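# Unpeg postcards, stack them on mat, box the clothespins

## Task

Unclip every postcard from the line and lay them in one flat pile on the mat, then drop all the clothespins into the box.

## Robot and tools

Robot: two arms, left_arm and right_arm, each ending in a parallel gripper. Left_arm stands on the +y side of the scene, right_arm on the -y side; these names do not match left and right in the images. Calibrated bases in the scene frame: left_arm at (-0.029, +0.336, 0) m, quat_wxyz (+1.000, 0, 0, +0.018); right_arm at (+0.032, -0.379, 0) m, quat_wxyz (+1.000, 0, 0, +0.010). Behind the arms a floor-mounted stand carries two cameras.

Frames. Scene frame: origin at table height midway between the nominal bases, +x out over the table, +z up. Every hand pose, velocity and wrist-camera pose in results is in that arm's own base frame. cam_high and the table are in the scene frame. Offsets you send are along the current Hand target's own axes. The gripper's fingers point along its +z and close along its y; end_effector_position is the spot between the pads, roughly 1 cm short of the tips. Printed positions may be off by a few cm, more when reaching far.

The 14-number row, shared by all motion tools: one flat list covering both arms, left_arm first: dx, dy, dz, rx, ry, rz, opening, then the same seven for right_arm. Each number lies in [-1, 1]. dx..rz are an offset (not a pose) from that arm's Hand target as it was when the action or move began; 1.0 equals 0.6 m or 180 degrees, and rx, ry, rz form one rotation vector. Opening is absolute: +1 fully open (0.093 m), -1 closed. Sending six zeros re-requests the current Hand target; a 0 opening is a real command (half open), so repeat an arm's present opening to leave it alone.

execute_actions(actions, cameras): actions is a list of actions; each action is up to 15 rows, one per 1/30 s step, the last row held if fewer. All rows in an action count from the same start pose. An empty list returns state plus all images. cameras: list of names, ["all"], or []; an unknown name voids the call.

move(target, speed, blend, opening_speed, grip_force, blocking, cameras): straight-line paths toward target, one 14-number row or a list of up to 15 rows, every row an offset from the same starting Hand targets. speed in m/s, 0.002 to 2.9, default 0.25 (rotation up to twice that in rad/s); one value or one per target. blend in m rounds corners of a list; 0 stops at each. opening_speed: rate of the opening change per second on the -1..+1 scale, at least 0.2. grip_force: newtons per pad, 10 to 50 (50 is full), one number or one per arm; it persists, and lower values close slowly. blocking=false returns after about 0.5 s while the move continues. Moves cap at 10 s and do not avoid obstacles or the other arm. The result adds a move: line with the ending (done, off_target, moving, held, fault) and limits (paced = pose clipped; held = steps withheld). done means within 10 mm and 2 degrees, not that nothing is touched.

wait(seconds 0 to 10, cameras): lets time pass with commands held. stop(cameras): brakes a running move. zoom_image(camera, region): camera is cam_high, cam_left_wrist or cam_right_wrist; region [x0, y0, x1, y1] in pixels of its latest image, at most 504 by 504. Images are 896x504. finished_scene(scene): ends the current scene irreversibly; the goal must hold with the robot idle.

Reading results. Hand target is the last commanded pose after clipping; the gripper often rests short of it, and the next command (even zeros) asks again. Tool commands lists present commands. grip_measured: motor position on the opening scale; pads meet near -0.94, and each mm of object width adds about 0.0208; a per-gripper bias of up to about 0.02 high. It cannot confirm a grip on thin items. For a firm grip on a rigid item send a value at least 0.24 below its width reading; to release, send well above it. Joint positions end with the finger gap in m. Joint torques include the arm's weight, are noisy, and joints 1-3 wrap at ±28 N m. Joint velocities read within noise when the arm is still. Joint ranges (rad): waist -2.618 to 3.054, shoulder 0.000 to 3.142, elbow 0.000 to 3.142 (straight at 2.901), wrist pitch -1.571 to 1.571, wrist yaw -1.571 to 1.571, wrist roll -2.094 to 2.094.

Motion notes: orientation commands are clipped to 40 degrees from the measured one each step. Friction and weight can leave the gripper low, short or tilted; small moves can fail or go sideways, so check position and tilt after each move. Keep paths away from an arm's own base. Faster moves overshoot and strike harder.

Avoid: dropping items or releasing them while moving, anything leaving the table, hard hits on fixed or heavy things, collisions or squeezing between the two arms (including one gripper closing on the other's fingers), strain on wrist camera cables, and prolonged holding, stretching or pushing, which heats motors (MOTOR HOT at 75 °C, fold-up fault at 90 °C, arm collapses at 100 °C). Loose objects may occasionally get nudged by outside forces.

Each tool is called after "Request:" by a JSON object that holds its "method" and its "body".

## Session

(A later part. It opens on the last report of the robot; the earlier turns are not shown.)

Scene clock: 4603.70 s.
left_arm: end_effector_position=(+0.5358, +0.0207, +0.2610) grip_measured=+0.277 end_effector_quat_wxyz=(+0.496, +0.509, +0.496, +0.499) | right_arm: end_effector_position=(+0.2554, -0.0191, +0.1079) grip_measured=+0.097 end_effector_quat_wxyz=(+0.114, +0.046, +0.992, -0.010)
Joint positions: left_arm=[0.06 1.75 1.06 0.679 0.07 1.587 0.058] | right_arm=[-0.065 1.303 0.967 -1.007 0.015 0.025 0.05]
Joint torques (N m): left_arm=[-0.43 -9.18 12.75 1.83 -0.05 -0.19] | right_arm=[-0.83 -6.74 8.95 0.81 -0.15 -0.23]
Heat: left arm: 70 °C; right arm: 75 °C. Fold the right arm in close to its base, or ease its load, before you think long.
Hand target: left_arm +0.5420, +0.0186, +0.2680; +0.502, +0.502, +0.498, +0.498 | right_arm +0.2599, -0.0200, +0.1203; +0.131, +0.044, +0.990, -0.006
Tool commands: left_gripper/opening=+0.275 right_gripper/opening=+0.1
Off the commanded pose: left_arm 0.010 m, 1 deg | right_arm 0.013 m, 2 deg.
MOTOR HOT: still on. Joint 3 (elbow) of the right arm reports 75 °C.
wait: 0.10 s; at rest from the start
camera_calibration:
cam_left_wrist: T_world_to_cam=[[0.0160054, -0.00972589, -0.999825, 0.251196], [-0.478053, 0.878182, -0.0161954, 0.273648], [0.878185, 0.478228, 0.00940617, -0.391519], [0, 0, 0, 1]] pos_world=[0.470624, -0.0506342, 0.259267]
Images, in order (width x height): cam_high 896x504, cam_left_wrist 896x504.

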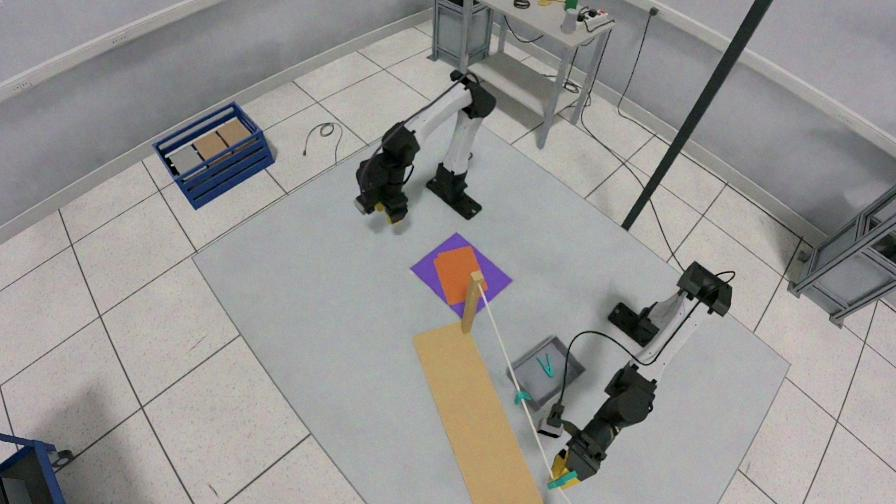

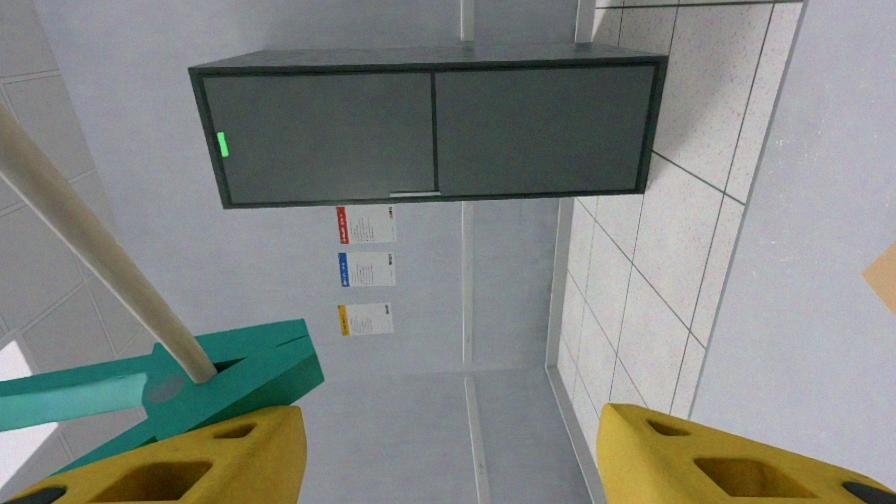

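Request:
{"method": "move", "body": {"target": [[0,0,-0.1083,0,0,0,0.275,0,0,0,0,0,0,0.1],[-0.0063,-0.005,-0.145,-0.0833,0,0,1,0,0,0,0,0,0,0.1]], "speed": [0.06,0.1], "cameras": ["cam_left_wrist"]}}

Scene clock: 4731.57 s.
left_arm: end_effector_position=(+0.4553, +0.0158, +0.2733) grip_measured=+1.000 end_effector_quat_wxyz=(+0.562, +0.433, +0.420, +0.566) | right_arm: end_effector_position=(+0.2554, -0.0191, +0.1079) grip_measured=+0.097 end_effector_quat_wxyz=(+0.114, +0.046, +0.992, -0.010)
Joint positions: left_arm=[0.06 1.632 0.653 1.255 0.07 1.571 0.093] | right_arm=[-0.065 1.303 0.967 -1.007 0.015 0.025 0.05]
Joint torques (N m): left_arm=[0.02 -6.82 6.71 1.9 -0.06 -0.2] | right_arm=[-0.8 -6.87 8.85 0.83 -0.16 -0.25]
Heat: left arm: 74 °C; right arm: 76 °C. Fold the left arm in close to its base, or ease its load, before you think long. Fold the right arm in close to its base, or ease its load, before you think long.
Hand target: left_arm +0.4550, +0.0156, +0.2649; +0.563, +0.433, +0.428, +0.559 | right_arm +0.2599, -0.0200, +0.1203; +0.131, +0.044, +0.990, -0.006
Off the commanded pose: left_arm 0.008 m, 1 deg | right_arm 0.013 m, 2 deg.
MOTOR HOT: joint 3 (elbow) of the left arm reports 74 °C; the controller's stop level is 90 °C. To cool a motor, set the load down, stop pushing, or move to a pose that needs little force.
MOTOR HOT: still on. Joint 3 (elbow) of the right arm reports 76 °C.
move: off_target (right_arm)
camera_calibration:
cam_left_wrist: T_world_to_cam=[[0.297929, -0.00828221, -0.954552, 0.123939], [-0.452412, 0.879302, -0.148834, 0.264161], [0.840572, 0.476193, 0.258223, -0.369449], [0, 0, 0, 1]] pos_world=[0.393133, -0.0553223, 0.253022]
Images, in order (width x height): cam_left_wrist 896x504.

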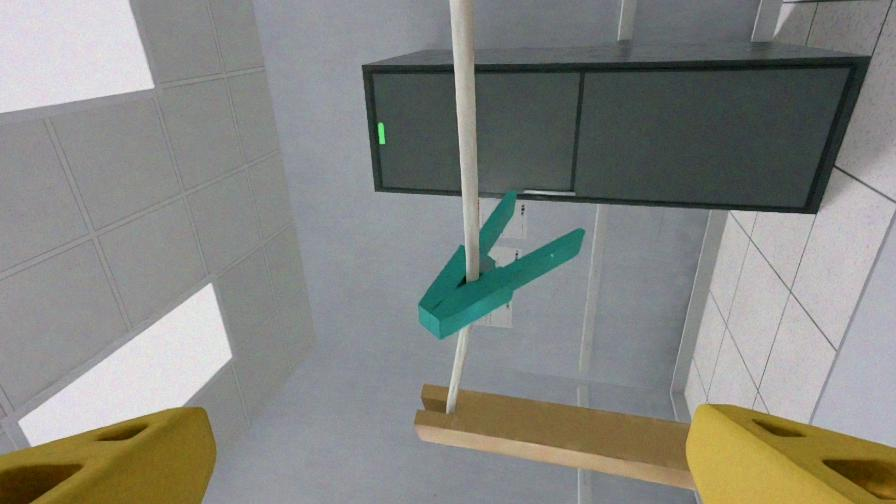

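Request:
{"method": "move", "body": {"target": [0.001,-0.0254,0.114,0,0,0,1,0,0,0,0,0,0,0.1], "speed": 0.08, "cameras": ["cam_left_wrist"]}}

Scene clock: 4782.33 s.
left_arm: end_effector_position=(+0.5189, +0.0174, +0.2657) grip_measured=+1.000 end_effector_quat_wxyz=(+0.559, +0.437, +0.425, +0.562) | right_arm: end_effector_position=(+0.2554, -0.0191, +0.1079) grip_measured=+0.097 end_effector_quat_wxyz=(+0.114, +0.046, +0.992, -0.010)
Joint positions: left_arm=[0.054 1.852 0.906 1.207 0.063 1.571 0.093] | right_arm=[-0.065 1.303 0.967 -1.007 0.015 0.025 0.05]
Joint torques (N m): left_arm=[-0.43 -9.14 11.02 1.68 -0.1 -0.18] | right_arm=[-0.75 -6.74 8.9 0.83 -0.12 -0.23]
Heat: left arm: 61 °C; right arm: 76 °C. Fold the right arm in close to its base, or ease its load, before you think long.
Hand target: left_arm +0.5250, +0.0156, +0.2680; +0.563, +0.433, +0.428, +0.559 | right_arm +0.2599, -0.0200, +0.1203; +0.131, +0.044, +0.990, -0.006
Off the commanded pose: left_arm 0.007 m, 1 deg | right_arm 0.013 m, 2 deg.
MOTOR HOT: still on. Joint 3 (elbow) of the right arm reports 76 °C.
MOTOR HOT: cleared for the motors of the left arm.
move: off_target (right_arm)
camera_calibration:
cam_left_wrist: T_world_to_cam=[[0.282756, -0.0109086, -0.95913, 0.106861], [-0.454852, 0.878834, -0.144088, 0.290335], [0.844487, 0.477003, 0.243534, -0.419826], [0, 0, 0, 1]] pos_world=[0.456381, -0.0537318, 0.246569]
Images, in order (width x height): cam_left_wrist 896x504.

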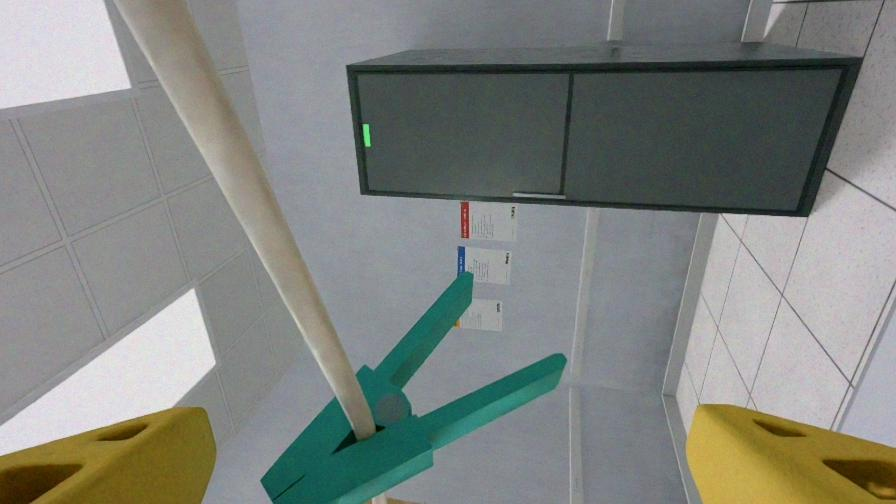

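Request:
{"method": "move", "body": {"target": [[0.0603,0.0048,-0.1375,0.0823,-0.1216,-0.016,1,0.0143,-0.0081,-0.297,0,0,0,0.1],[-0.009,-0.0392,0.0267,0.0823,-0.1216,-0.016,1,0.0143,-0.0081,-0.297,0,0,0,0.1]], "speed": [0.12,0.05], "cameras": ["cam_left_wrist"]}}

Scene clock: 4967.97 s.
left_arm: end_effector_position=(+0.5395, +0.0113, +0.2441) grip_measured=+1.000 end_effector_quat_wxyz=(+0.589, +0.588, +0.398, +0.386) | right_arm: end_effector_position=(+0.2069, -0.0198, +0.2840) grip_measured=+0.097 end_effector_quat_wxyz=(+0.208, +0.045, +0.977, -0.013)
Joint positions: left_arm=[0.196 1.863 1.125 0.728 0.592 1.561 0.093] | right_arm=[-0.089 1.134 1.544 -1.562 0.008 0.002 0.05]
Joint torques (N m): left_arm=[-0.53 -9.95 12.38 1.68 -0.08 0.08] | right_arm=[-0.92 -2.24 7.23 1.17 -0.17 -0.24]
Heat: left arm: 64 °C; right arm: 76 °C. Fold the right arm in close to its base, or ease its load, before you think long.
Hand target: left_arm +0.5465, +0.0099, +0.2493; +0.588, +0.588, +0.392, +0.393 | right_arm +0.2049, -0.0200, +0.2900; +0.131, +0.044, +0.990, -0.006
Off the commanded pose: left_arm 0.009 m, 1 deg | right_arm 0.006 m, 9 deg.
MOTOR HOT: still on. Joint 3 (elbow) of the right arm reports 76 °C.
joint sent to its limit (right arm) — joint 4 (wrist pitch), lower limit. The joint targets are off in orientation, not in position.
move: off_target (right_arm)
camera_calibration:
cam_left_wrist: T_world_to_cam=[[0.00239068, -0.0438694, -0.999034, 0.241633], [-0.112349, 0.9927, -0.0438601, 0.0914839], [0.993666, 0.112346, -0.00255547, -0.445394], [0, 0, 0, 1]] pos_world=[0.452273, -0.0301777, 0.244274]
Images, in order (width x height): cam_left_wrist 896x504.

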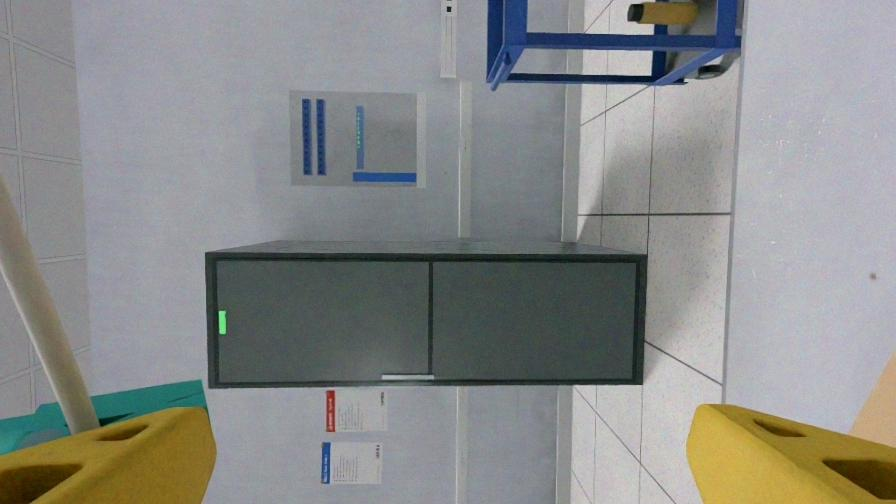

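Request:
{"method": "move", "body": {"target": [[0,0,-0.2,0,0,0,1,0,0,0,0,0,0,0.1],[0,0,-0.2,-0.0436,-0.0436,-0.4985,1,0,0,0,0,0,0,0.1]], "speed": [0.07,0.3], "cameras": ["cam_left_wrist","cam_high"]}}

Scene clock: 5053.00 s.
left_arm: end_effector_position=(+0.4351, +0.0575, +0.2579) grip_measured=+1.000 end_effector_quat_wxyz=(+0.756, +0.136, +0.625, -0.142) | right_arm: end_effector_position=(+0.2069, -0.0198, +0.2840) grip_measured=+0.097 end_effector_quat_wxyz=(+0.208, +0.045, +0.977, -0.013)
Joint positions: left_arm=[0.407 1.678 0.708 1.232 0.789 -0.16 0.093] | right_arm=[-0.089 1.134 1.544 -1.562 0.008 0.002 0.05]
Joint torques (N m): left_arm=[-0.42 -7.08 6.38 1.68 -0.2 -0.11] | right_arm=[-0.88 -2.13 7.28 1.17 -0.14 -0.25]
Heat: left arm: 68 °C; right arm: 71 °C.
Hand target: left_arm +0.4356, +0.0560, +0.2495; +0.751, +0.126, +0.630, -0.149 | right_arm +0.2049, -0.0200, +0.2900; +0.131, +0.044, +0.990, -0.006
Off the commanded pose: left_arm 0.009 m, 2 deg | right_arm 0.006 m, 9 deg.
MOTOR HOT: cleared for the motors of the right arm.
joint sent to its limit (right arm) — joint 4 (wrist pitch), lower limit. The joint targets are off in orientation, not in position.
move: off_target (right_arm)
camera_calibration:
cam_left_wrist: T_world_to_cam=[[-0.363701, -0.931515, 0.000736351, 0.210233], [-0.296622, 0.115064, -0.948038, 0.398347], [0.883027, -0.345021, -0.318156, -0.190891], [0, 0, 0, 1]] pos_world=[0.363183, 0.0841388, 0.31676]
Images, in order (width x height): cam_high 896x504, cam_left_wrist 896x504.

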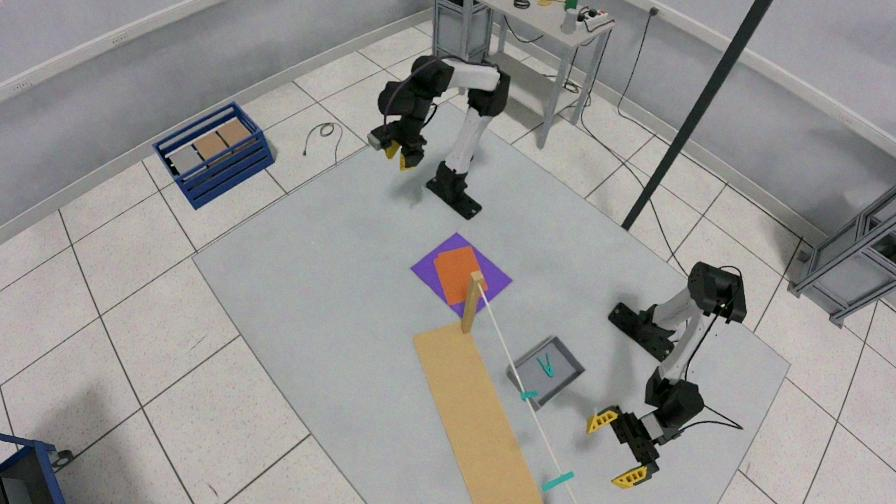

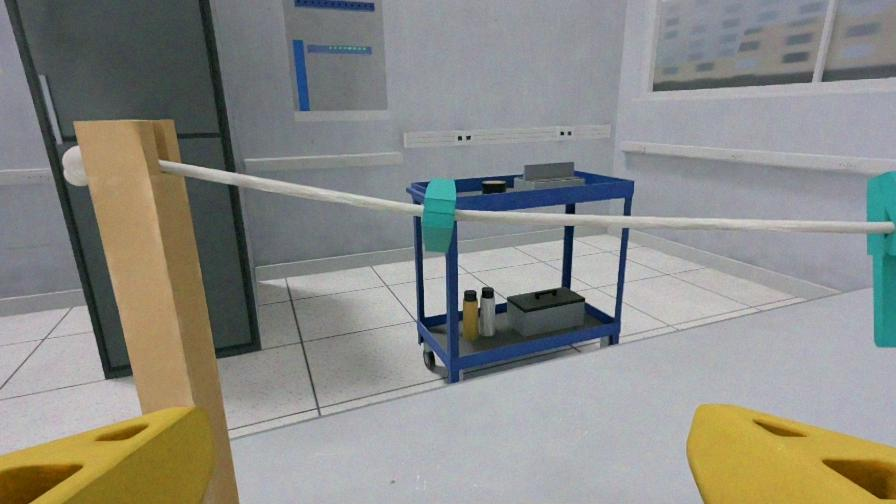

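Request:
{"method": "zoom_image", "body": {"camera": "cam_left_wrist", "region": [388, 150, 498, 280]}}

Scaled by 3.877 from the camera's 896x504 image, which has a finer 1280x720 frame.

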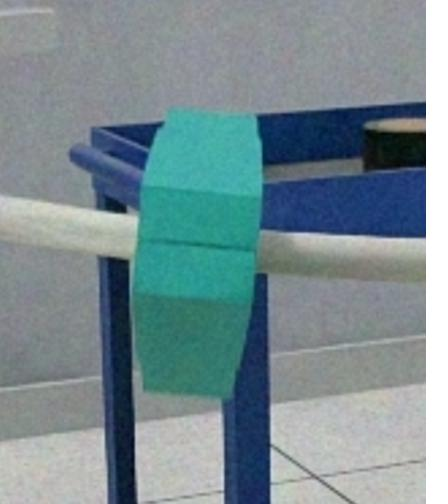

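Request:
{"method": "move", "body": {"target": [[-0.0665,0.0057,0.0117,0.0436,0.0436,0.4985,1,0,0,0,0,0,0,0.1],[-0.0332,0.0057,0.2003,0.0436,0.0436,0.4985,1,0,0,0,0,0,0,0.1]], "speed": [0.3,0.07], "cameras": ["cam_left_wrist"]}}

Scene clock: 5110.67 s.
left_arm: end_effector_position=(+0.5372, +0.0150, +0.2856) grip_measured=+1.000 end_effector_quat_wxyz=(+0.591, +0.587, +0.396, +0.387) | right_arm: end_effector_position=(+0.2069, -0.0198, +0.2840) grip_measured=+0.097 end_effector_quat_wxyz=(+0.208, +0.045, +0.977, -0.013)
Joint positions: left_arm=[0.207 1.795 1.213 0.579 0.604 1.56 0.093] | right_arm=[-0.089 1.134 1.544 -1.562 0.008 0.002 0.05]
Joint torques (N m): left_arm=[-0.21 -9.65 12.6 1.64 -0.04 0.09] | right_arm=[-0.84 -2.17 7.27 1.21 -0.17 -0.24]
Heat: left arm: 62 °C; right arm: 70 °C.
Hand target: left_arm +0.5431, +0.0149, +0.2897; +0.588, +0.588, +0.393, +0.393 | right_arm +0.2049, -0.0200, +0.2900; +0.131, +0.044, +0.990, -0.006
Off the commanded pose: left_arm 0.007 m, 1 deg | right_arm 0.006 m, 9 deg.
joint sent to its limit (right arm) — joint 4 (wrist pitch), lower limit. The joint targets are off in orientation, not in position.
move: off_target (right_arm)
camera_calibration:
cam_left_wrist: T_world_to_cam=[[0.00752392, -0.043786, -0.999013, 0.280538], [-0.110624, 0.992872, -0.0443501, 0.0885088], [0.993834, 0.110849, 0.00262649, -0.44495], [0, 0, 0, 1]] pos_world=[0.449887, -0.0262721, 0.285355]
Images, in order (width x height): cam_left_wrist 896x504.

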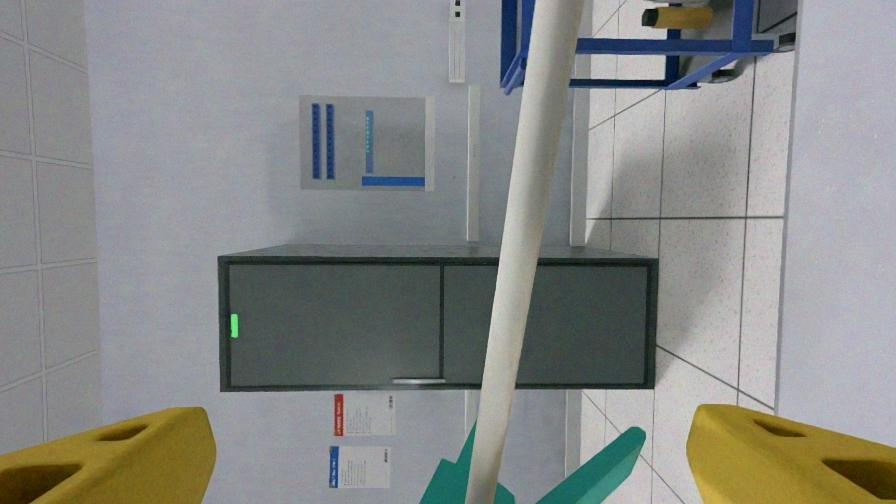

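Request:
{"method": "zoom_image", "body": {"camera": "cam_left_wrist", "region": [400, 380, 660, 504]}}

Scaled by 1.938 from the camera's 896x504 image, which has a finer 1280x720 frame.

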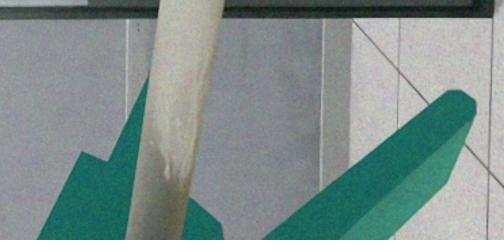

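Request:
{"method": "move", "body": {"target": [[0,-0.0133,-0.025,0,0,0,1,0,0,0,0,0,0,0.1],[0,-0.0133,-0.025,0,0,0,-1,0,0,0,0,0,0,0.1]], "speed": 0.05, "opening_speed": 0.5, "cameras": ["cam_left_wrist"]}}

Scene clock: 5211.47 s.
left_arm: end_effector_position=(+0.5347, +0.0205, +0.2791) grip_measured=-0.643 end_effector_quat_wxyz=(+0.588, +0.585, +0.399, +0.390) | right_arm: end_effector_position=(+0.2069, -0.0198, +0.2840) grip_measured=+0.097 end_effector_quat_wxyz=(+0.208, +0.045, +0.977, -0.013)
Joint positions: left_arm=[0.218 1.795 1.187 0.603 0.606 1.56 0.014] | right_arm=[-0.089 1.134 1.544 -1.562 0.008 0.002 0.05]
Joint torques (N m): left_arm=[0.8 -12.93 7.87 1.79 0.17 0.09] | right_arm=[-0.88 -2.13 7.21 1.17 -0.14 -0.24]
Heat: left arm: 71 °C; right arm: 69 °C.
Hand target: left_arm +0.5293, +0.0207, +0.2818; +0.588, +0.588, +0.393, +0.393 | right_arm +0.2049, -0.0200, +0.2900; +0.131, +0.044, +0.990, -0.006
Off the commanded pose: left_arm 0.006 m, 1 deg | right_arm 0.006 m, 9 deg.
joint sent to its limit (right arm) — joint 4 (wrist pitch), lower limit. The joint targets are off in orientation, not in position.
move: off_target (right_arm)
camera_calibration:
cam_left_wrist: T_world_to_cam=[[0.00628112, -0.0438176, -0.99902, 0.274924], [-0.120938, 0.991673, -0.0442558, 0.0880276], [0.99264, 0.121098, 0.000929591, -0.442109], [0, 0, 0, 1]] pos_world=[0.447775, -0.0217097, 0.278961]
Images, in order (width x height): cam_left_wrist 896x504.

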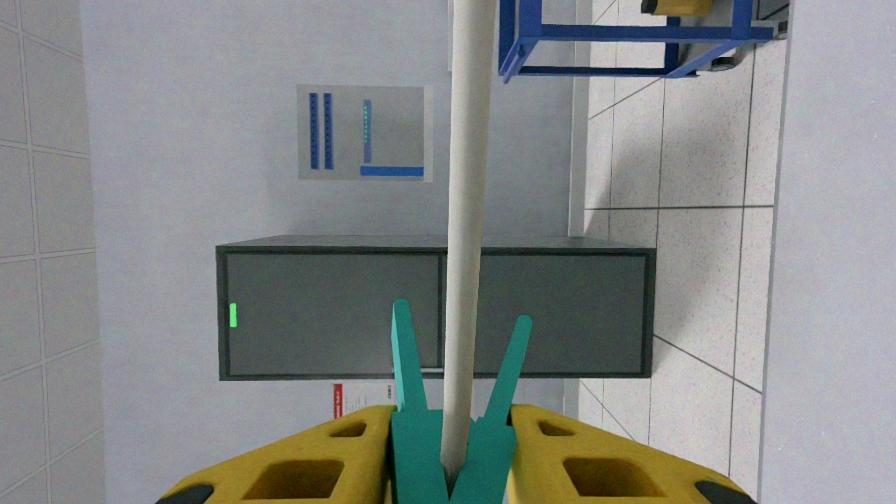

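Request:
{"method": "zoom_image", "body": {"camera": "cam_left_wrist", "region": [340, 380, 560, 504]}}

Scaled by 2.291 from the camera's 896x504 image, which has a finer 1280x720 frame.

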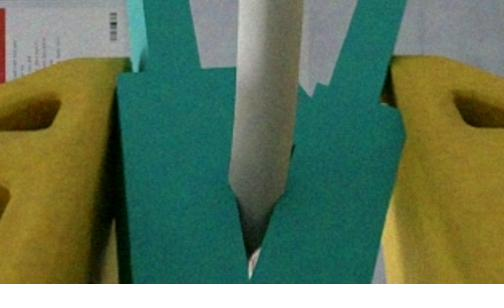

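Request:
{"method": "move", "body": {"target": [[0,0,0,0,0,0,-0.25,0,0,0,0,0,0,0.1],[0,0.002,0.035,0,0,0,-0.25,0,0,0,0,0,0,0.1],[0,0.002,0.035,0,0,0,-1,0,0,0,0,0,0,0.1]], "speed": 0.05, "opening_speed": 0.5, "cameras": ["cam_left_wrist"]}}

Request:
{"method": "zoom_image", "body": {"camera": "cam_left_wrist", "region": [340, 380, 560, 504]}}

Scene clock: 5284.07 s.
left_arm: end_effector_position=(+0.5426, +0.0131, +0.2793) grip_measured=-0.646 end_effector_quat_wxyz=(+0.590, +0.587, +0.396, +0.388) | right_arm: end_effector_position=(+0.2069, -0.0198, +0.2840) grip_measured=+0.097 end_effector_quat_wxyz=(+0.208, +0.045, +0.977, -0.013)
Joint positions: left_arm=[0.199 1.82 1.218 0.599 0.595 1.561 0.014] | right_arm=[-0.089 1.134 1.544 -1.562 0.008 0.002 0.05]
Joint torques (N m): left_arm=[-0.23 -9.84 12.56 1.64 -0.04 0.08] | right_arm=[-0.8 -2 7.38 1.18 -0.12 -0.24]
Heat: left arm: 62 °C; right arm: 68 °C.
Hand target: left_arm +0.5486, +0.0127, +0.2832; +0.588, +0.588, +0.392, +0.393 | right_arm +0.2049, -0.0200, +0.2900; +0.131, +0.044, +0.990, -0.006
Off the commanded pose: left_arm 0.007 m, 1 deg | right_arm 0.006 m, 9 deg.
joint sent to its limit (right arm) — joint 4 (wrist pitch), lower limit. The joint targets are off in orientation, not in position.
move: off_target (right_arm)
camera_calibration:
cam_left_wrist: T_world_to_cam=[[0.00824777, -0.0430372, -0.999039, 0.273713], [-0.11208, 0.992738, -0.043691, 0.0912978], [0.993665, 0.112332, 0.00336429, -0.450265], [0, 0, 0, 1]] pos_world=[0.455387, -0.0282757, 0.278953]
Images, in order (width x height): cam_left_wrist 896x504.

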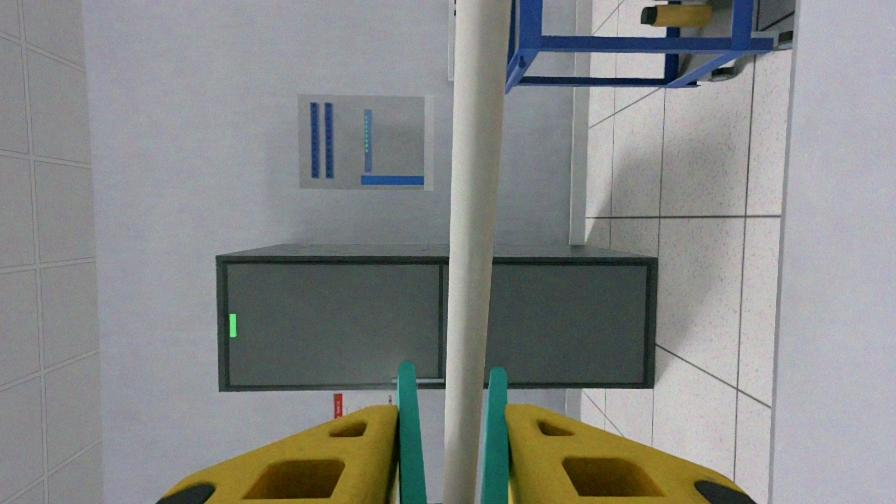

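Scaled by 2.291 from the camera's 896x504 image, which has a finer 1280x720 frame.

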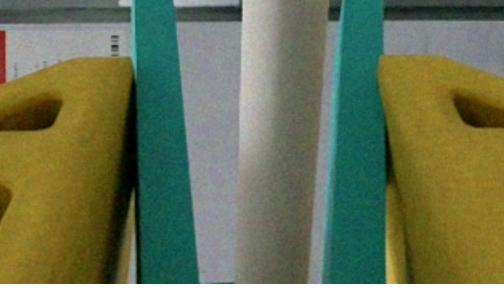

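Request:
{"method": "move", "body": {"target": [[0,0,0,0,0,0,-0.25,0,0,0,0,0,0,0.1],[0,0,-0.034,0,0,0,-0.25,0,0,0,0,0,0,0.1],[0,0,-0.034,0,0,0,-1,0,0,0,0,0,0,0.1],[0,0.003,0.0277,0,0,0,-1,0,0,0,0,0,0,0.1]], "speed": 0.06, "opening_speed": 0.6, "cameras": ["cam_left_wrist"]}}

Request:
{"method": "zoom_image", "body": {"camera": "cam_left_wrist", "region": [340, 280, 560, 504]}}

Scene clock: 5320.03 s.
left_arm: end_effector_position=(+0.5570, +0.0115, +0.2906) grip_measured=-0.652 end_effector_quat_wxyz=(+0.592, +0.582, +0.390, +0.399) | right_arm: end_effector_position=(+0.2069, -0.0198, +0.2840) grip_measured=+0.097 end_effector_quat_wxyz=(+0.208, +0.045, +0.977, -0.013)
Joint positions: left_arm=[0.185 1.86 1.292 0.59 0.572 1.561 0.014] | right_arm=[-0.089 1.134 1.544 -1.562 0.008 0.002 0.05]
Joint torques (N m): left_arm=[-1.03 -9.52 12.15 1.52 -0.03 0.08] | right_arm=[-0.94 -2.09 7.28 1.19 -0.14 -0.24]
Heat: left arm: 70 °C; right arm: 68 °C.
Hand target: left_arm +0.5640, +0.0062, +0.2850; +0.588, +0.588, +0.392, +0.393 | right_arm +0.2049, -0.0200, +0.2900; +0.131, +0.044, +0.990, -0.006
Off the commanded pose: left_arm 0.010 m, 1 deg | right_arm 0.006 m, 9 deg.
joint sent to its limit (right arm) — joint 4 (wrist pitch), lower limit. The joint targets are off in orientation, not in position.
move: off_target (right_arm)
camera_calibration:
cam_left_wrist: T_world_to_cam=[[0.0344507, -0.0380529, -0.998682, 0.270016], [-0.120126, 0.991872, -0.0419374, 0.0990916], [0.992161, 0.121413, 0.0295996, -0.471234], [0, 0, 0, 1]] pos_world=[0.470142, -0.0307974, 0.287764]
Images, in order (width x height): cam_left_wrist 896x504.

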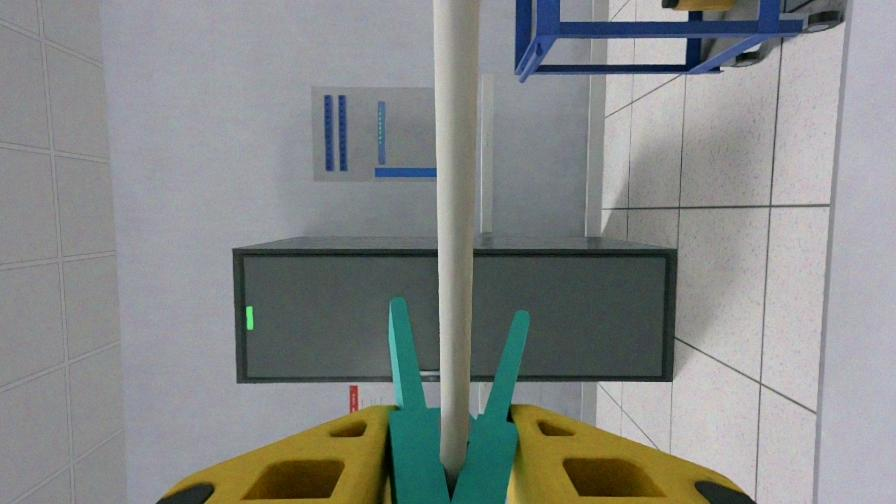

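Scaled by 2.250 from the camera's 896x504 image, which has a finer 1280x720 frame.

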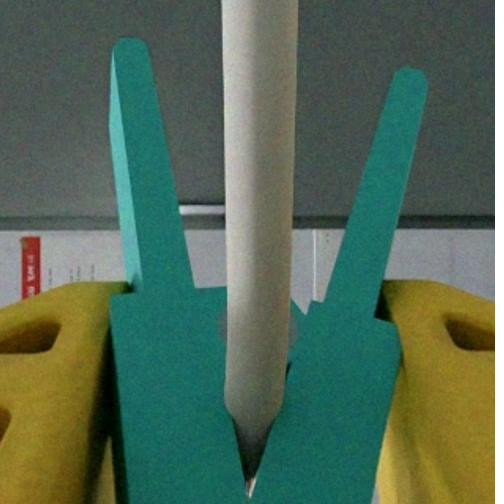

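Request:
{"method": "move", "body": {"target": [[0,-0.003,-0.0825,0,0,0,-1,0,0,0,0,0,0,0.1],[0,-0.003,-0.0825,0,0,0,-0.1,0,0,0,0,0,0,0.1]], "speed": 0.06, "opening_speed": 0.5, "cameras": ["cam_left_wrist"]}}

Request:
{"method": "zoom_image", "body": {"camera": "cam_left_wrist", "region": [340, 280, 560, 504]}}

Scene clock: 5394.13 s.
left_arm: end_effector_position=(+0.5249, +0.0254, +0.2799) grip_measured=-0.101 end_effector_quat_wxyz=(+0.588, +0.586, +0.399, +0.390) | right_arm: end_effector_position=(+0.2069, -0.0198, +0.2840) grip_measured=+0.097 end_effector_quat_wxyz=(+0.208, +0.045, +0.977, -0.013)
Joint positions: left_arm=[0.237 1.763 1.152 0.606 0.624 1.561 0.04] | right_arm=[-0.089 1.134 1.544 -1.562 0.008 0.002 0.05]
Joint torques (N m): left_arm=[0.81 -13.04 7.54 1.78 0.17 0.09] | right_arm=[-0.94 -2.32 7.24 1.16 -0.13 -0.23]
Heat: left arm: 68 °C; right arm: 67 °C.
Hand target: left_arm +0.5183, +0.0252, +0.2832; +0.588, +0.588, +0.392, +0.393 | right_arm +0.2049, -0.0200, +0.2900; +0.131, +0.044, +0.990, -0.006
Off the commanded pose: left_arm 0.007 m, 1 deg | right_arm 0.006 m, 9 deg.
joint sent to its limit (right arm) — joint 4 (wrist pitch), lower limit. The joint targets are off in orientation, not in position.
move: off_target (right_arm)
camera_calibration:
cam_left_wrist: T_world_to_cam=[[0.00606858, -0.0436314, -0.999029, 0.276099], [-0.120945, 0.991682, -0.0440452, 0.0819622], [0.992641, 0.121095, 0.000741113, -0.432923], [0, 0, 0, 1]] pos_world=[0.437974, -0.0168092, 0.279762]
Images, in order (width x height): cam_left_wrist 896x504.

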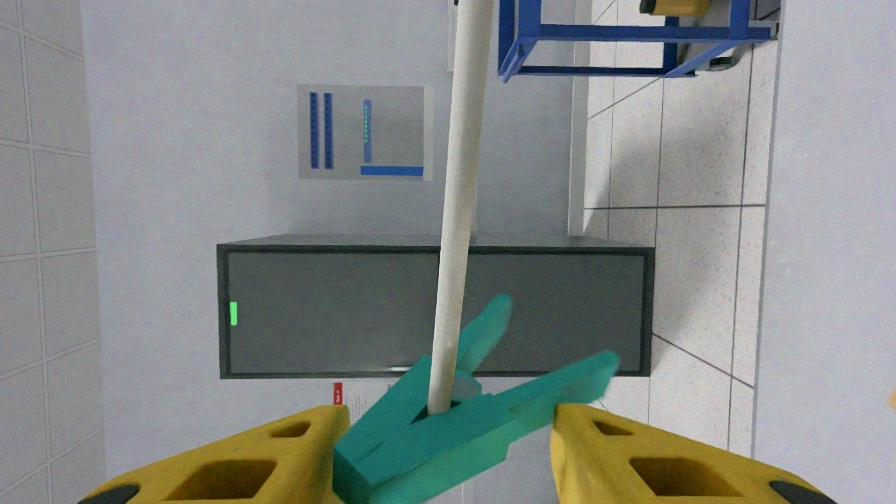

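Scaled by 2.250 from the camera's 896x504 image, which has a finer 1280x720 frame.

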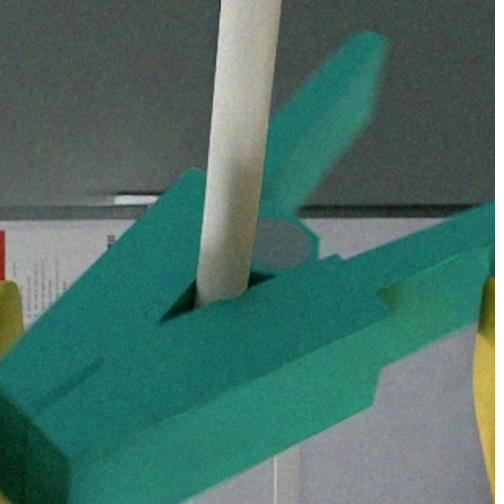

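Request:
{"method": "move", "body": {"target": [[0,0,0.0267,0,0,0,-0.1,0,0,0,0,0,0,0.1],[0,0,0.0267,0,0,0,-1,0,0,0,0,0,0,0.1],[0,0,0.0267,0,0,0,-0.25,0,0,0,0,0,0,0.1],[0,0,0.0617,0,0,0,-0.25,0,0,0,0,0,0,0.1],[0,0,0.0617,0,0,0,-1,0,0,0,0,0,0,0.1]], "speed": 0.06, "opening_speed": 0.8, "cameras": ["cam_left_wrist"]}}

Request:
{"method": "zoom_image", "body": {"camera": "cam_left_wrist", "region": [340, 280, 560, 504]}}

Scene clock: 5456.30 s.
left_arm: end_effector_position=(+0.5465, +0.0116, +0.2793) grip_measured=-0.640 end_effector_quat_wxyz=(+0.590, +0.587, +0.396, +0.388) | right_arm: end_effector_position=(+0.2069, -0.0198, +0.2840) grip_measured=+0.097 end_effector_quat_wxyz=(+0.208, +0.045, +0.977, -0.013)
Joint positions: left_arm=[0.193 1.833 1.234 0.596 0.589 1.561 0.014] | right_arm=[-0.089 1.134 1.544 -1.562 0.008 0.002 0.05]
Joint torques (N m): left_arm=[-0.23 -9.98 12.59 1.64 -0.05 0.08] | right_arm=[-0.85 -2.09 7.43 1.2 -0.12 -0.25]
Heat: left arm: 65 °C; right arm: 67 °C.
Hand target: left_arm +0.5525, +0.0111, +0.2831; +0.588, +0.588, +0.393, +0.393 | right_arm +0.2049, -0.0200, +0.2900; +0.131, +0.044, +0.990, -0.006
Off the commanded pose: left_arm 0.007 m, 1 deg | right_arm 0.006 m, 9 deg.
joint sent to its limit (right arm) — joint 4 (wrist pitch), lower limit. The joint targets are off in orientation, not in position.
move: off_target (right_arm)
camera_calibration:
cam_left_wrist: T_world_to_cam=[[0.00824777, -0.0430372, -0.999039, 0.273611], [-0.11208, 0.992738, -0.043691, 0.0933233], [0.993665, 0.112332, 0.00336429, -0.45396], [0, 0, 0, 1]] pos_world=[0.459287, -0.0298757, 0.278953]
Images, in order (width x height): cam_left_wrist 896x504.

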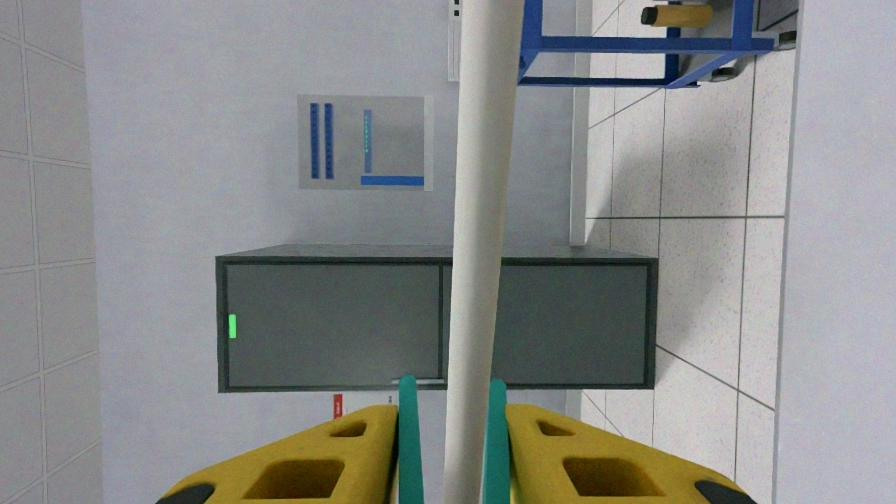

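Scaled by 2.250 from the camera's 896x504 image, which has a finer 1280x720 frame.

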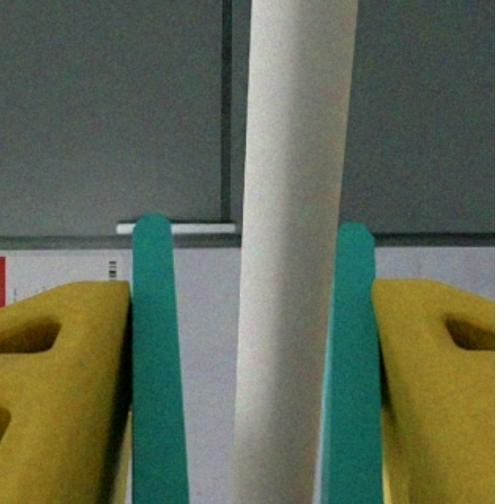

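Request:
{"method": "move", "body": {"target": [0,0.001,0.04,0,0,0,-1,0,0,0,0,0,0,0.1], "speed": 0.04, "cameras": ["cam_left_wrist"]}}

Scene clock: 5481.10 s.
left_arm: end_effector_position=(+0.5683, +0.0034, +0.2837) grip_measured=-0.653 end_effector_quat_wxyz=(+0.592, +0.586, +0.392, +0.391) | right_arm: end_effector_position=(+0.2069, -0.0198, +0.2840) grip_measured=+0.097 end_effector_quat_wxyz=(+0.208, +0.045, +0.977, -0.013)
Joint positions: left_arm=[0.164 1.902 1.334 0.574 0.561 1.561 0.014] | right_arm=[-0.089 1.134 1.544 -1.562 0.008 0.002 0.05]
Joint torques (N m): left_arm=[-0.42 -10.44 12.51 1.61 -0.08 0.08] | right_arm=[-0.8 -2.17 7.36 1.18 -0.1 -0.21]
Heat: left arm: 72 °C; right arm: 67 °C.
Hand target: left_arm +0.5746, +0.0020, +0.2837; +0.588, +0.588, +0.393, +0.393 | right_arm +0.2049, -0.0200, +0.2900; +0.131, +0.044, +0.990, -0.006
Off the commanded pose: left_arm 0.007 m, 1 deg | right_arm 0.006 m, 9 deg.
joint sent to its limit (right arm) — joint 4 (wrist pitch), lower limit. The joint targets are off in orientation, not in position.
move: off_target (right_arm)
camera_calibration:
cam_left_wrist: T_world_to_cam=[[0.0180419, -0.0412853, -0.998984, 0.271787], [-0.111343, 0.992849, -0.0430427, 0.103408], [0.993618, 0.112006, 0.0133161, -0.477447], [0, 0, 0, 1]] pos_world=[0.481011, -0.0379705, 0.282319]
Images, in order (width x height): cam_left_wrist 896x504.

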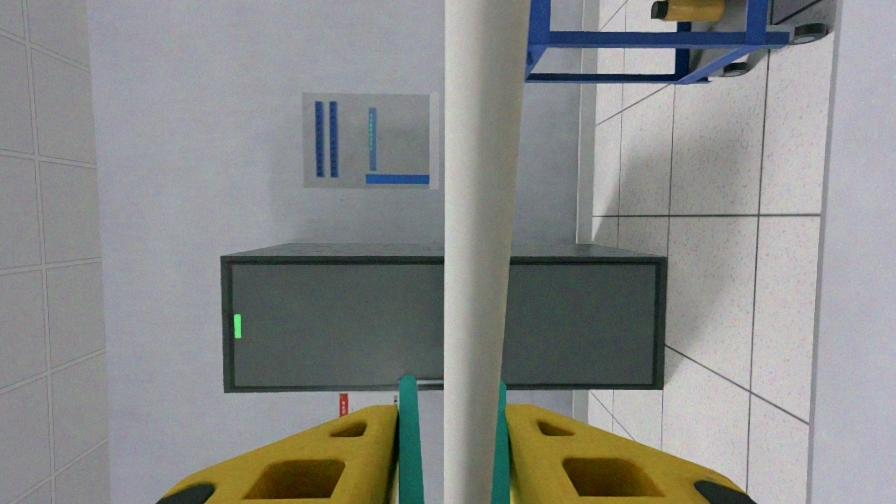

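Request:
{"method": "move", "body": {"target": [0,0.001,0.0417,0,0,0,-1,0,0,0,0,0,0,0.1], "speed": 0.04, "cameras": ["cam_left_wrist","cam_high"]}}

Request:
{"method": "zoom_image", "body": {"camera": "cam_high", "region": [400, 250, 640, 504]}}

Scene clock: 5530.20 s.
left_arm: end_effector_position=(+0.5917, -0.0061, +0.2829) grip_measured=-0.653 end_effector_quat_wxyz=(+0.591, +0.587, +0.394, +0.389) | right_arm: end_effector_position=(+0.2069, -0.0198, +0.2840) grip_measured=+0.097 end_effector_quat_wxyz=(+0.208, +0.045, +0.977, -0.013)
Joint positions: left_arm=[0.135 1.98 1.446 0.536 0.533 1.561 0.014] | right_arm=[-0.089 1.134 1.544 -1.562 0.008 0.002 0.05]
Joint torques (N m): left_arm=[-0.39 -11.45 12.67 1.65 -0.1 0.08] | right_arm=[-0.95 -1.99 7.25 1.2 -0.12 -0.24]
Heat: left arm: 76 °C; right arm: 66 °C. Fold the left arm in close to its base, or ease its load, before you think long.
Hand target: left_arm +0.5977, -0.0076, +0.2843; +0.588, +0.588, +0.393, +0.393 | right_arm +0.2049, -0.0200, +0.2900; +0.131, +0.044, +0.990, -0.006
Off the commanded pose: left_arm 0.006 m, 1 deg | right_arm 0.006 m, 9 deg.
MOTOR HOT: joint 3 (elbow) of the left arm reports 76 °C; the controller's stop level is 90 °C. To cool a motor, set the load down, stop pushing, or move to a pose that needs little force.
joint sent to its limit (right arm) — joint 4 (wrist pitch), lower limit. The joint targets are off in orientation, not in position.
move: off_target (right_arm)
camera_calibration:
cam_left_wrist: T_world_to_cam=[[0.0126922, -0.0422112, -0.999028, 0.273363], [-0.109287, 0.993065, -0.0433477, 0.114375], [0.993929, 0.109731, 0.00799102, -0.498295], [0, 0, 0, 1]] pos_world=[0.5043, -0.0473643, 0.282038]
Images, in order (width x height): cam_high 896x504, cam_left_wrist 896x504.

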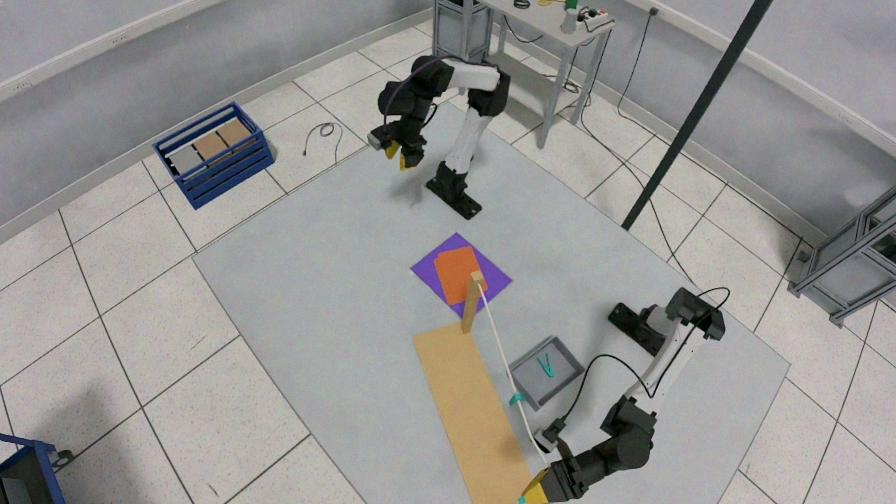

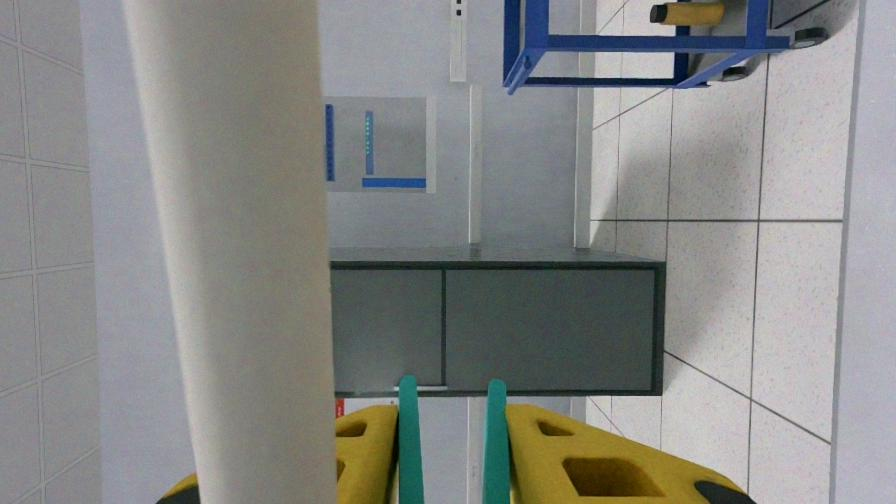

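Scaled by 1.984 from the camera's 896x504 image, which has a finer 1280x720 frame.

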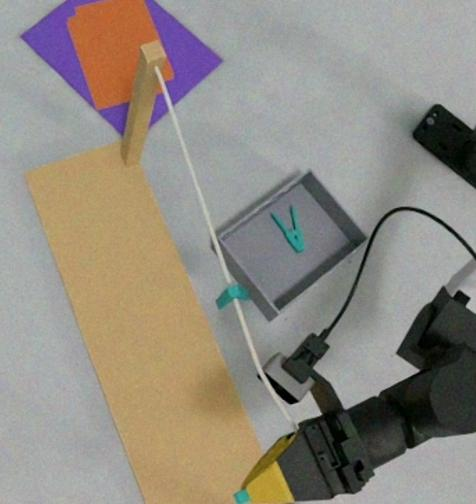

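Request:
{"method": "move", "body": {"target": [[0,0,-0.0517,-0.0556,0,0,-1,0,0,0,0,0,0,0.1],[0,0,-0.0517,-0.0556,0,0,1,0,0,0,0,0,0,0.1]], "speed": 0.06, "opening_speed": 0.5, "cameras": ["cam_left_wrist"]}}

Scene clock: 5584.40 s.
left_arm: end_effector_position=(+0.5715, +0.0022, +0.2894) grip_measured=+1.000 end_effector_quat_wxyz=(+0.634, +0.535, +0.351, +0.434) | right_arm: end_effector_position=(+0.2069, -0.0198, +0.2840) grip_measured=+0.097 end_effector_quat_wxyz=(+0.208, +0.045, +0.977, -0.013)
Joint positions: left_arm=[0.155 1.98 1.279 0.912 0.535 1.48 0.093] | right_arm=[-0.089 1.134 1.544 -1.562 0.008 0.002 0.05]
Joint torques (N m): left_arm=[0.92 -12.77 7.5 1.79 0.07 -0.2] | right_arm=[-0.91 -2.1 7.27 1.19 -0.15 -0.22]
Heat: left arm: 73 °C; right arm: 66 °C. Fold the left arm in close to its base, or ease its load, before you think long.
Hand target: left_arm +0.5691, +0.0043, +0.2844; +0.637, +0.535, +0.357, +0.426 | right_arm +0.2049, -0.0200, +0.2900; +0.131, +0.044, +0.990, -0.006
Off the commanded pose: left_arm 0.006 m, 1 deg | right_arm 0.006 m, 9 deg.
MOTOR HOT: still on. Joint 3 (elbow) of the left arm reports 73 °C.
joint sent to its limit (right arm) — joint 4 (wrist pitch), lower limit. The joint targets are off in orientation, not in position.
move: off_target (right_arm)
camera_calibration:
cam_left_wrist: T_world_to_cam=[[0.188727, -0.0844661, -0.97839, 0.174061], [-0.106857, 0.988612, -0.105961, 0.120928], [0.976199, 0.124545, 0.177552, -0.518127], [0, 0, 0, 1]] pos_world=[0.485867, -0.0403184, 0.275107]
Images, in order (width x height): cam_left_wrist 896x504.

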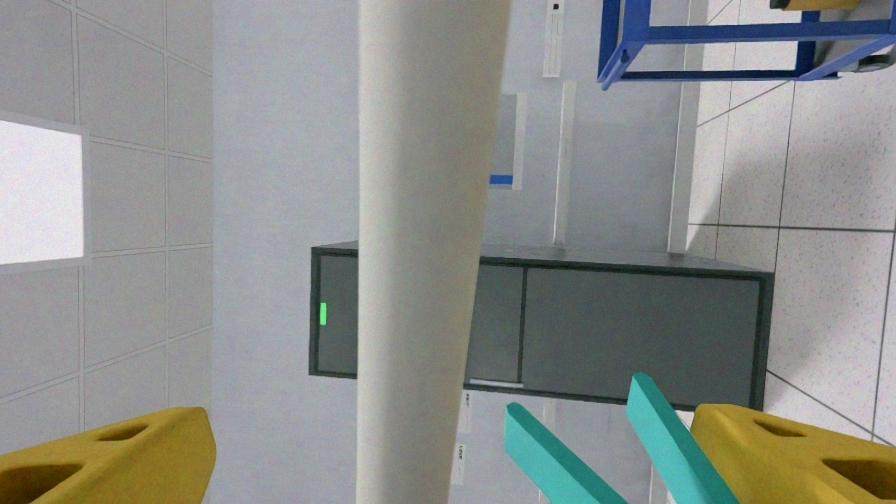

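Request:
{"method": "move", "body": {"target": [[0,-0.02,-0.06,0,0,0,1,0,0,0,0,0,0,0.1],[0,-0.02,-0.2,0,0,0,1,0,0,0,0,0,0,0.1],[0,-0.02,-0.2,0,0,0,-0.5,0,0,0,0,0,0,0.1]], "speed": [0.04,0.06,0.06], "blend": [0.02,0,0], "opening_speed": 0.5, "cameras": ["cam_left_wrist","cam_high"]}}

Scene clock: 5613.60 s.
left_arm: end_effector_position=(+0.4683, +0.0499, +0.2452) grip_measured=-0.495 end_effector_quat_wxyz=(+0.632, +0.538, +0.362, +0.426) | right_arm: end_effector_position=(+0.2069, -0.0198, +0.2840) grip_measured=+0.097 end_effector_quat_wxyz=(+0.208, +0.045, +0.977, -0.013)
Joint positions: left_arm=[0.344 1.779 0.802 1.192 0.717 1.43 0.021] | right_arm=[-0.089 1.134 1.544 -1.562 0.008 0.002 0.05]
Joint torques (N m): left_arm=[0.75 -11.86 6.39 1.73 0.05 -0.19] | right_arm=[-0.8 -2.17 7.36 1.17 -0.12 -0.23]
Heat: left arm: 68 °C; right arm: 66 °C.
Hand target: left_arm +0.4619, +0.0487, +0.2517; +0.637, +0.535, +0.357, +0.426 | right_arm +0.2049, -0.0200, +0.2900; +0.131, +0.044, +0.990, -0.006
Off the commanded pose: left_arm 0.009 m, 1 deg | right_arm 0.006 m, 9 deg.
MOTOR HOT: cleared for the motors of the left arm.
joint sent to its limit (right arm) — joint 4 (wrist pitch), lower limit. The joint targets are off in orientation, not in position.
move: off_target (right_arm); blend cut to 0.019 m at target 1
camera_calibration:
cam_left_wrist: T_world_to_cam=[[0.164301, -0.0921277, -0.982099, 0.166921], [-0.111437, 0.987522, -0.111279, 0.0615208], [0.980095, 0.127725, 0.151984, -0.411246], [0, 0, 0, 1]] pos_world=[0.382491, 0.0071515, 0.233281]
Images, in order (width x height): cam_high 896x504, cam_left_wrist 896x504.

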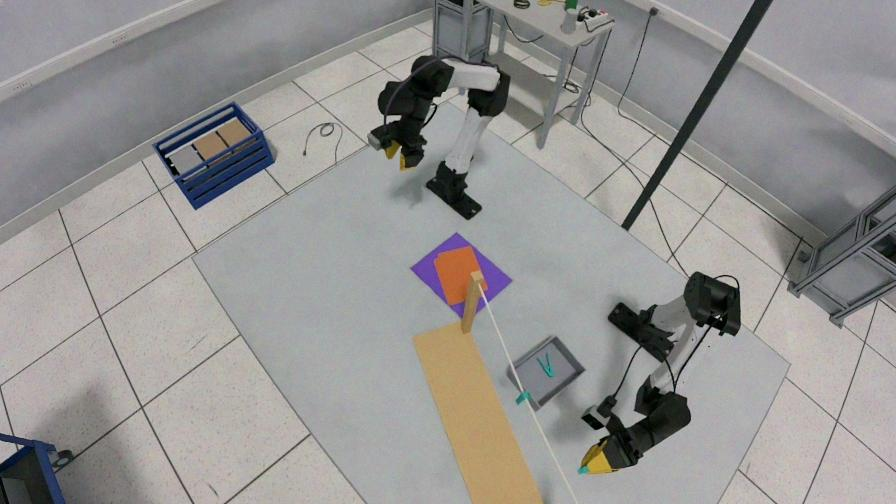

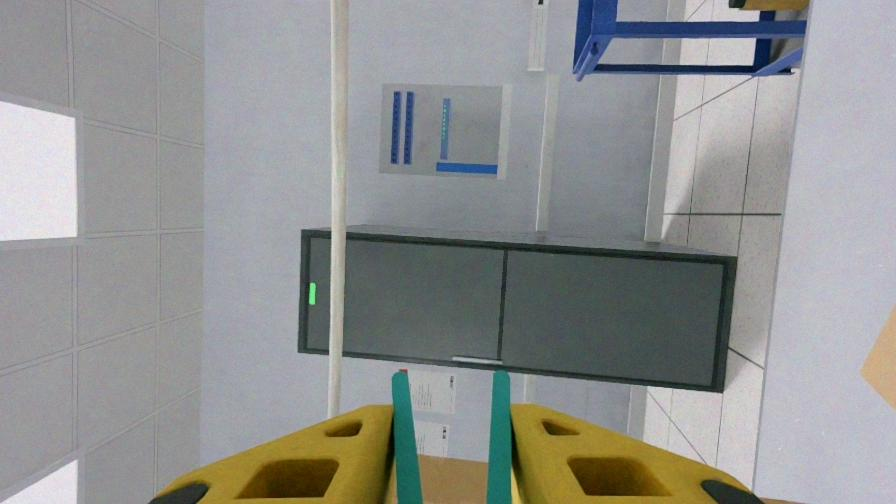

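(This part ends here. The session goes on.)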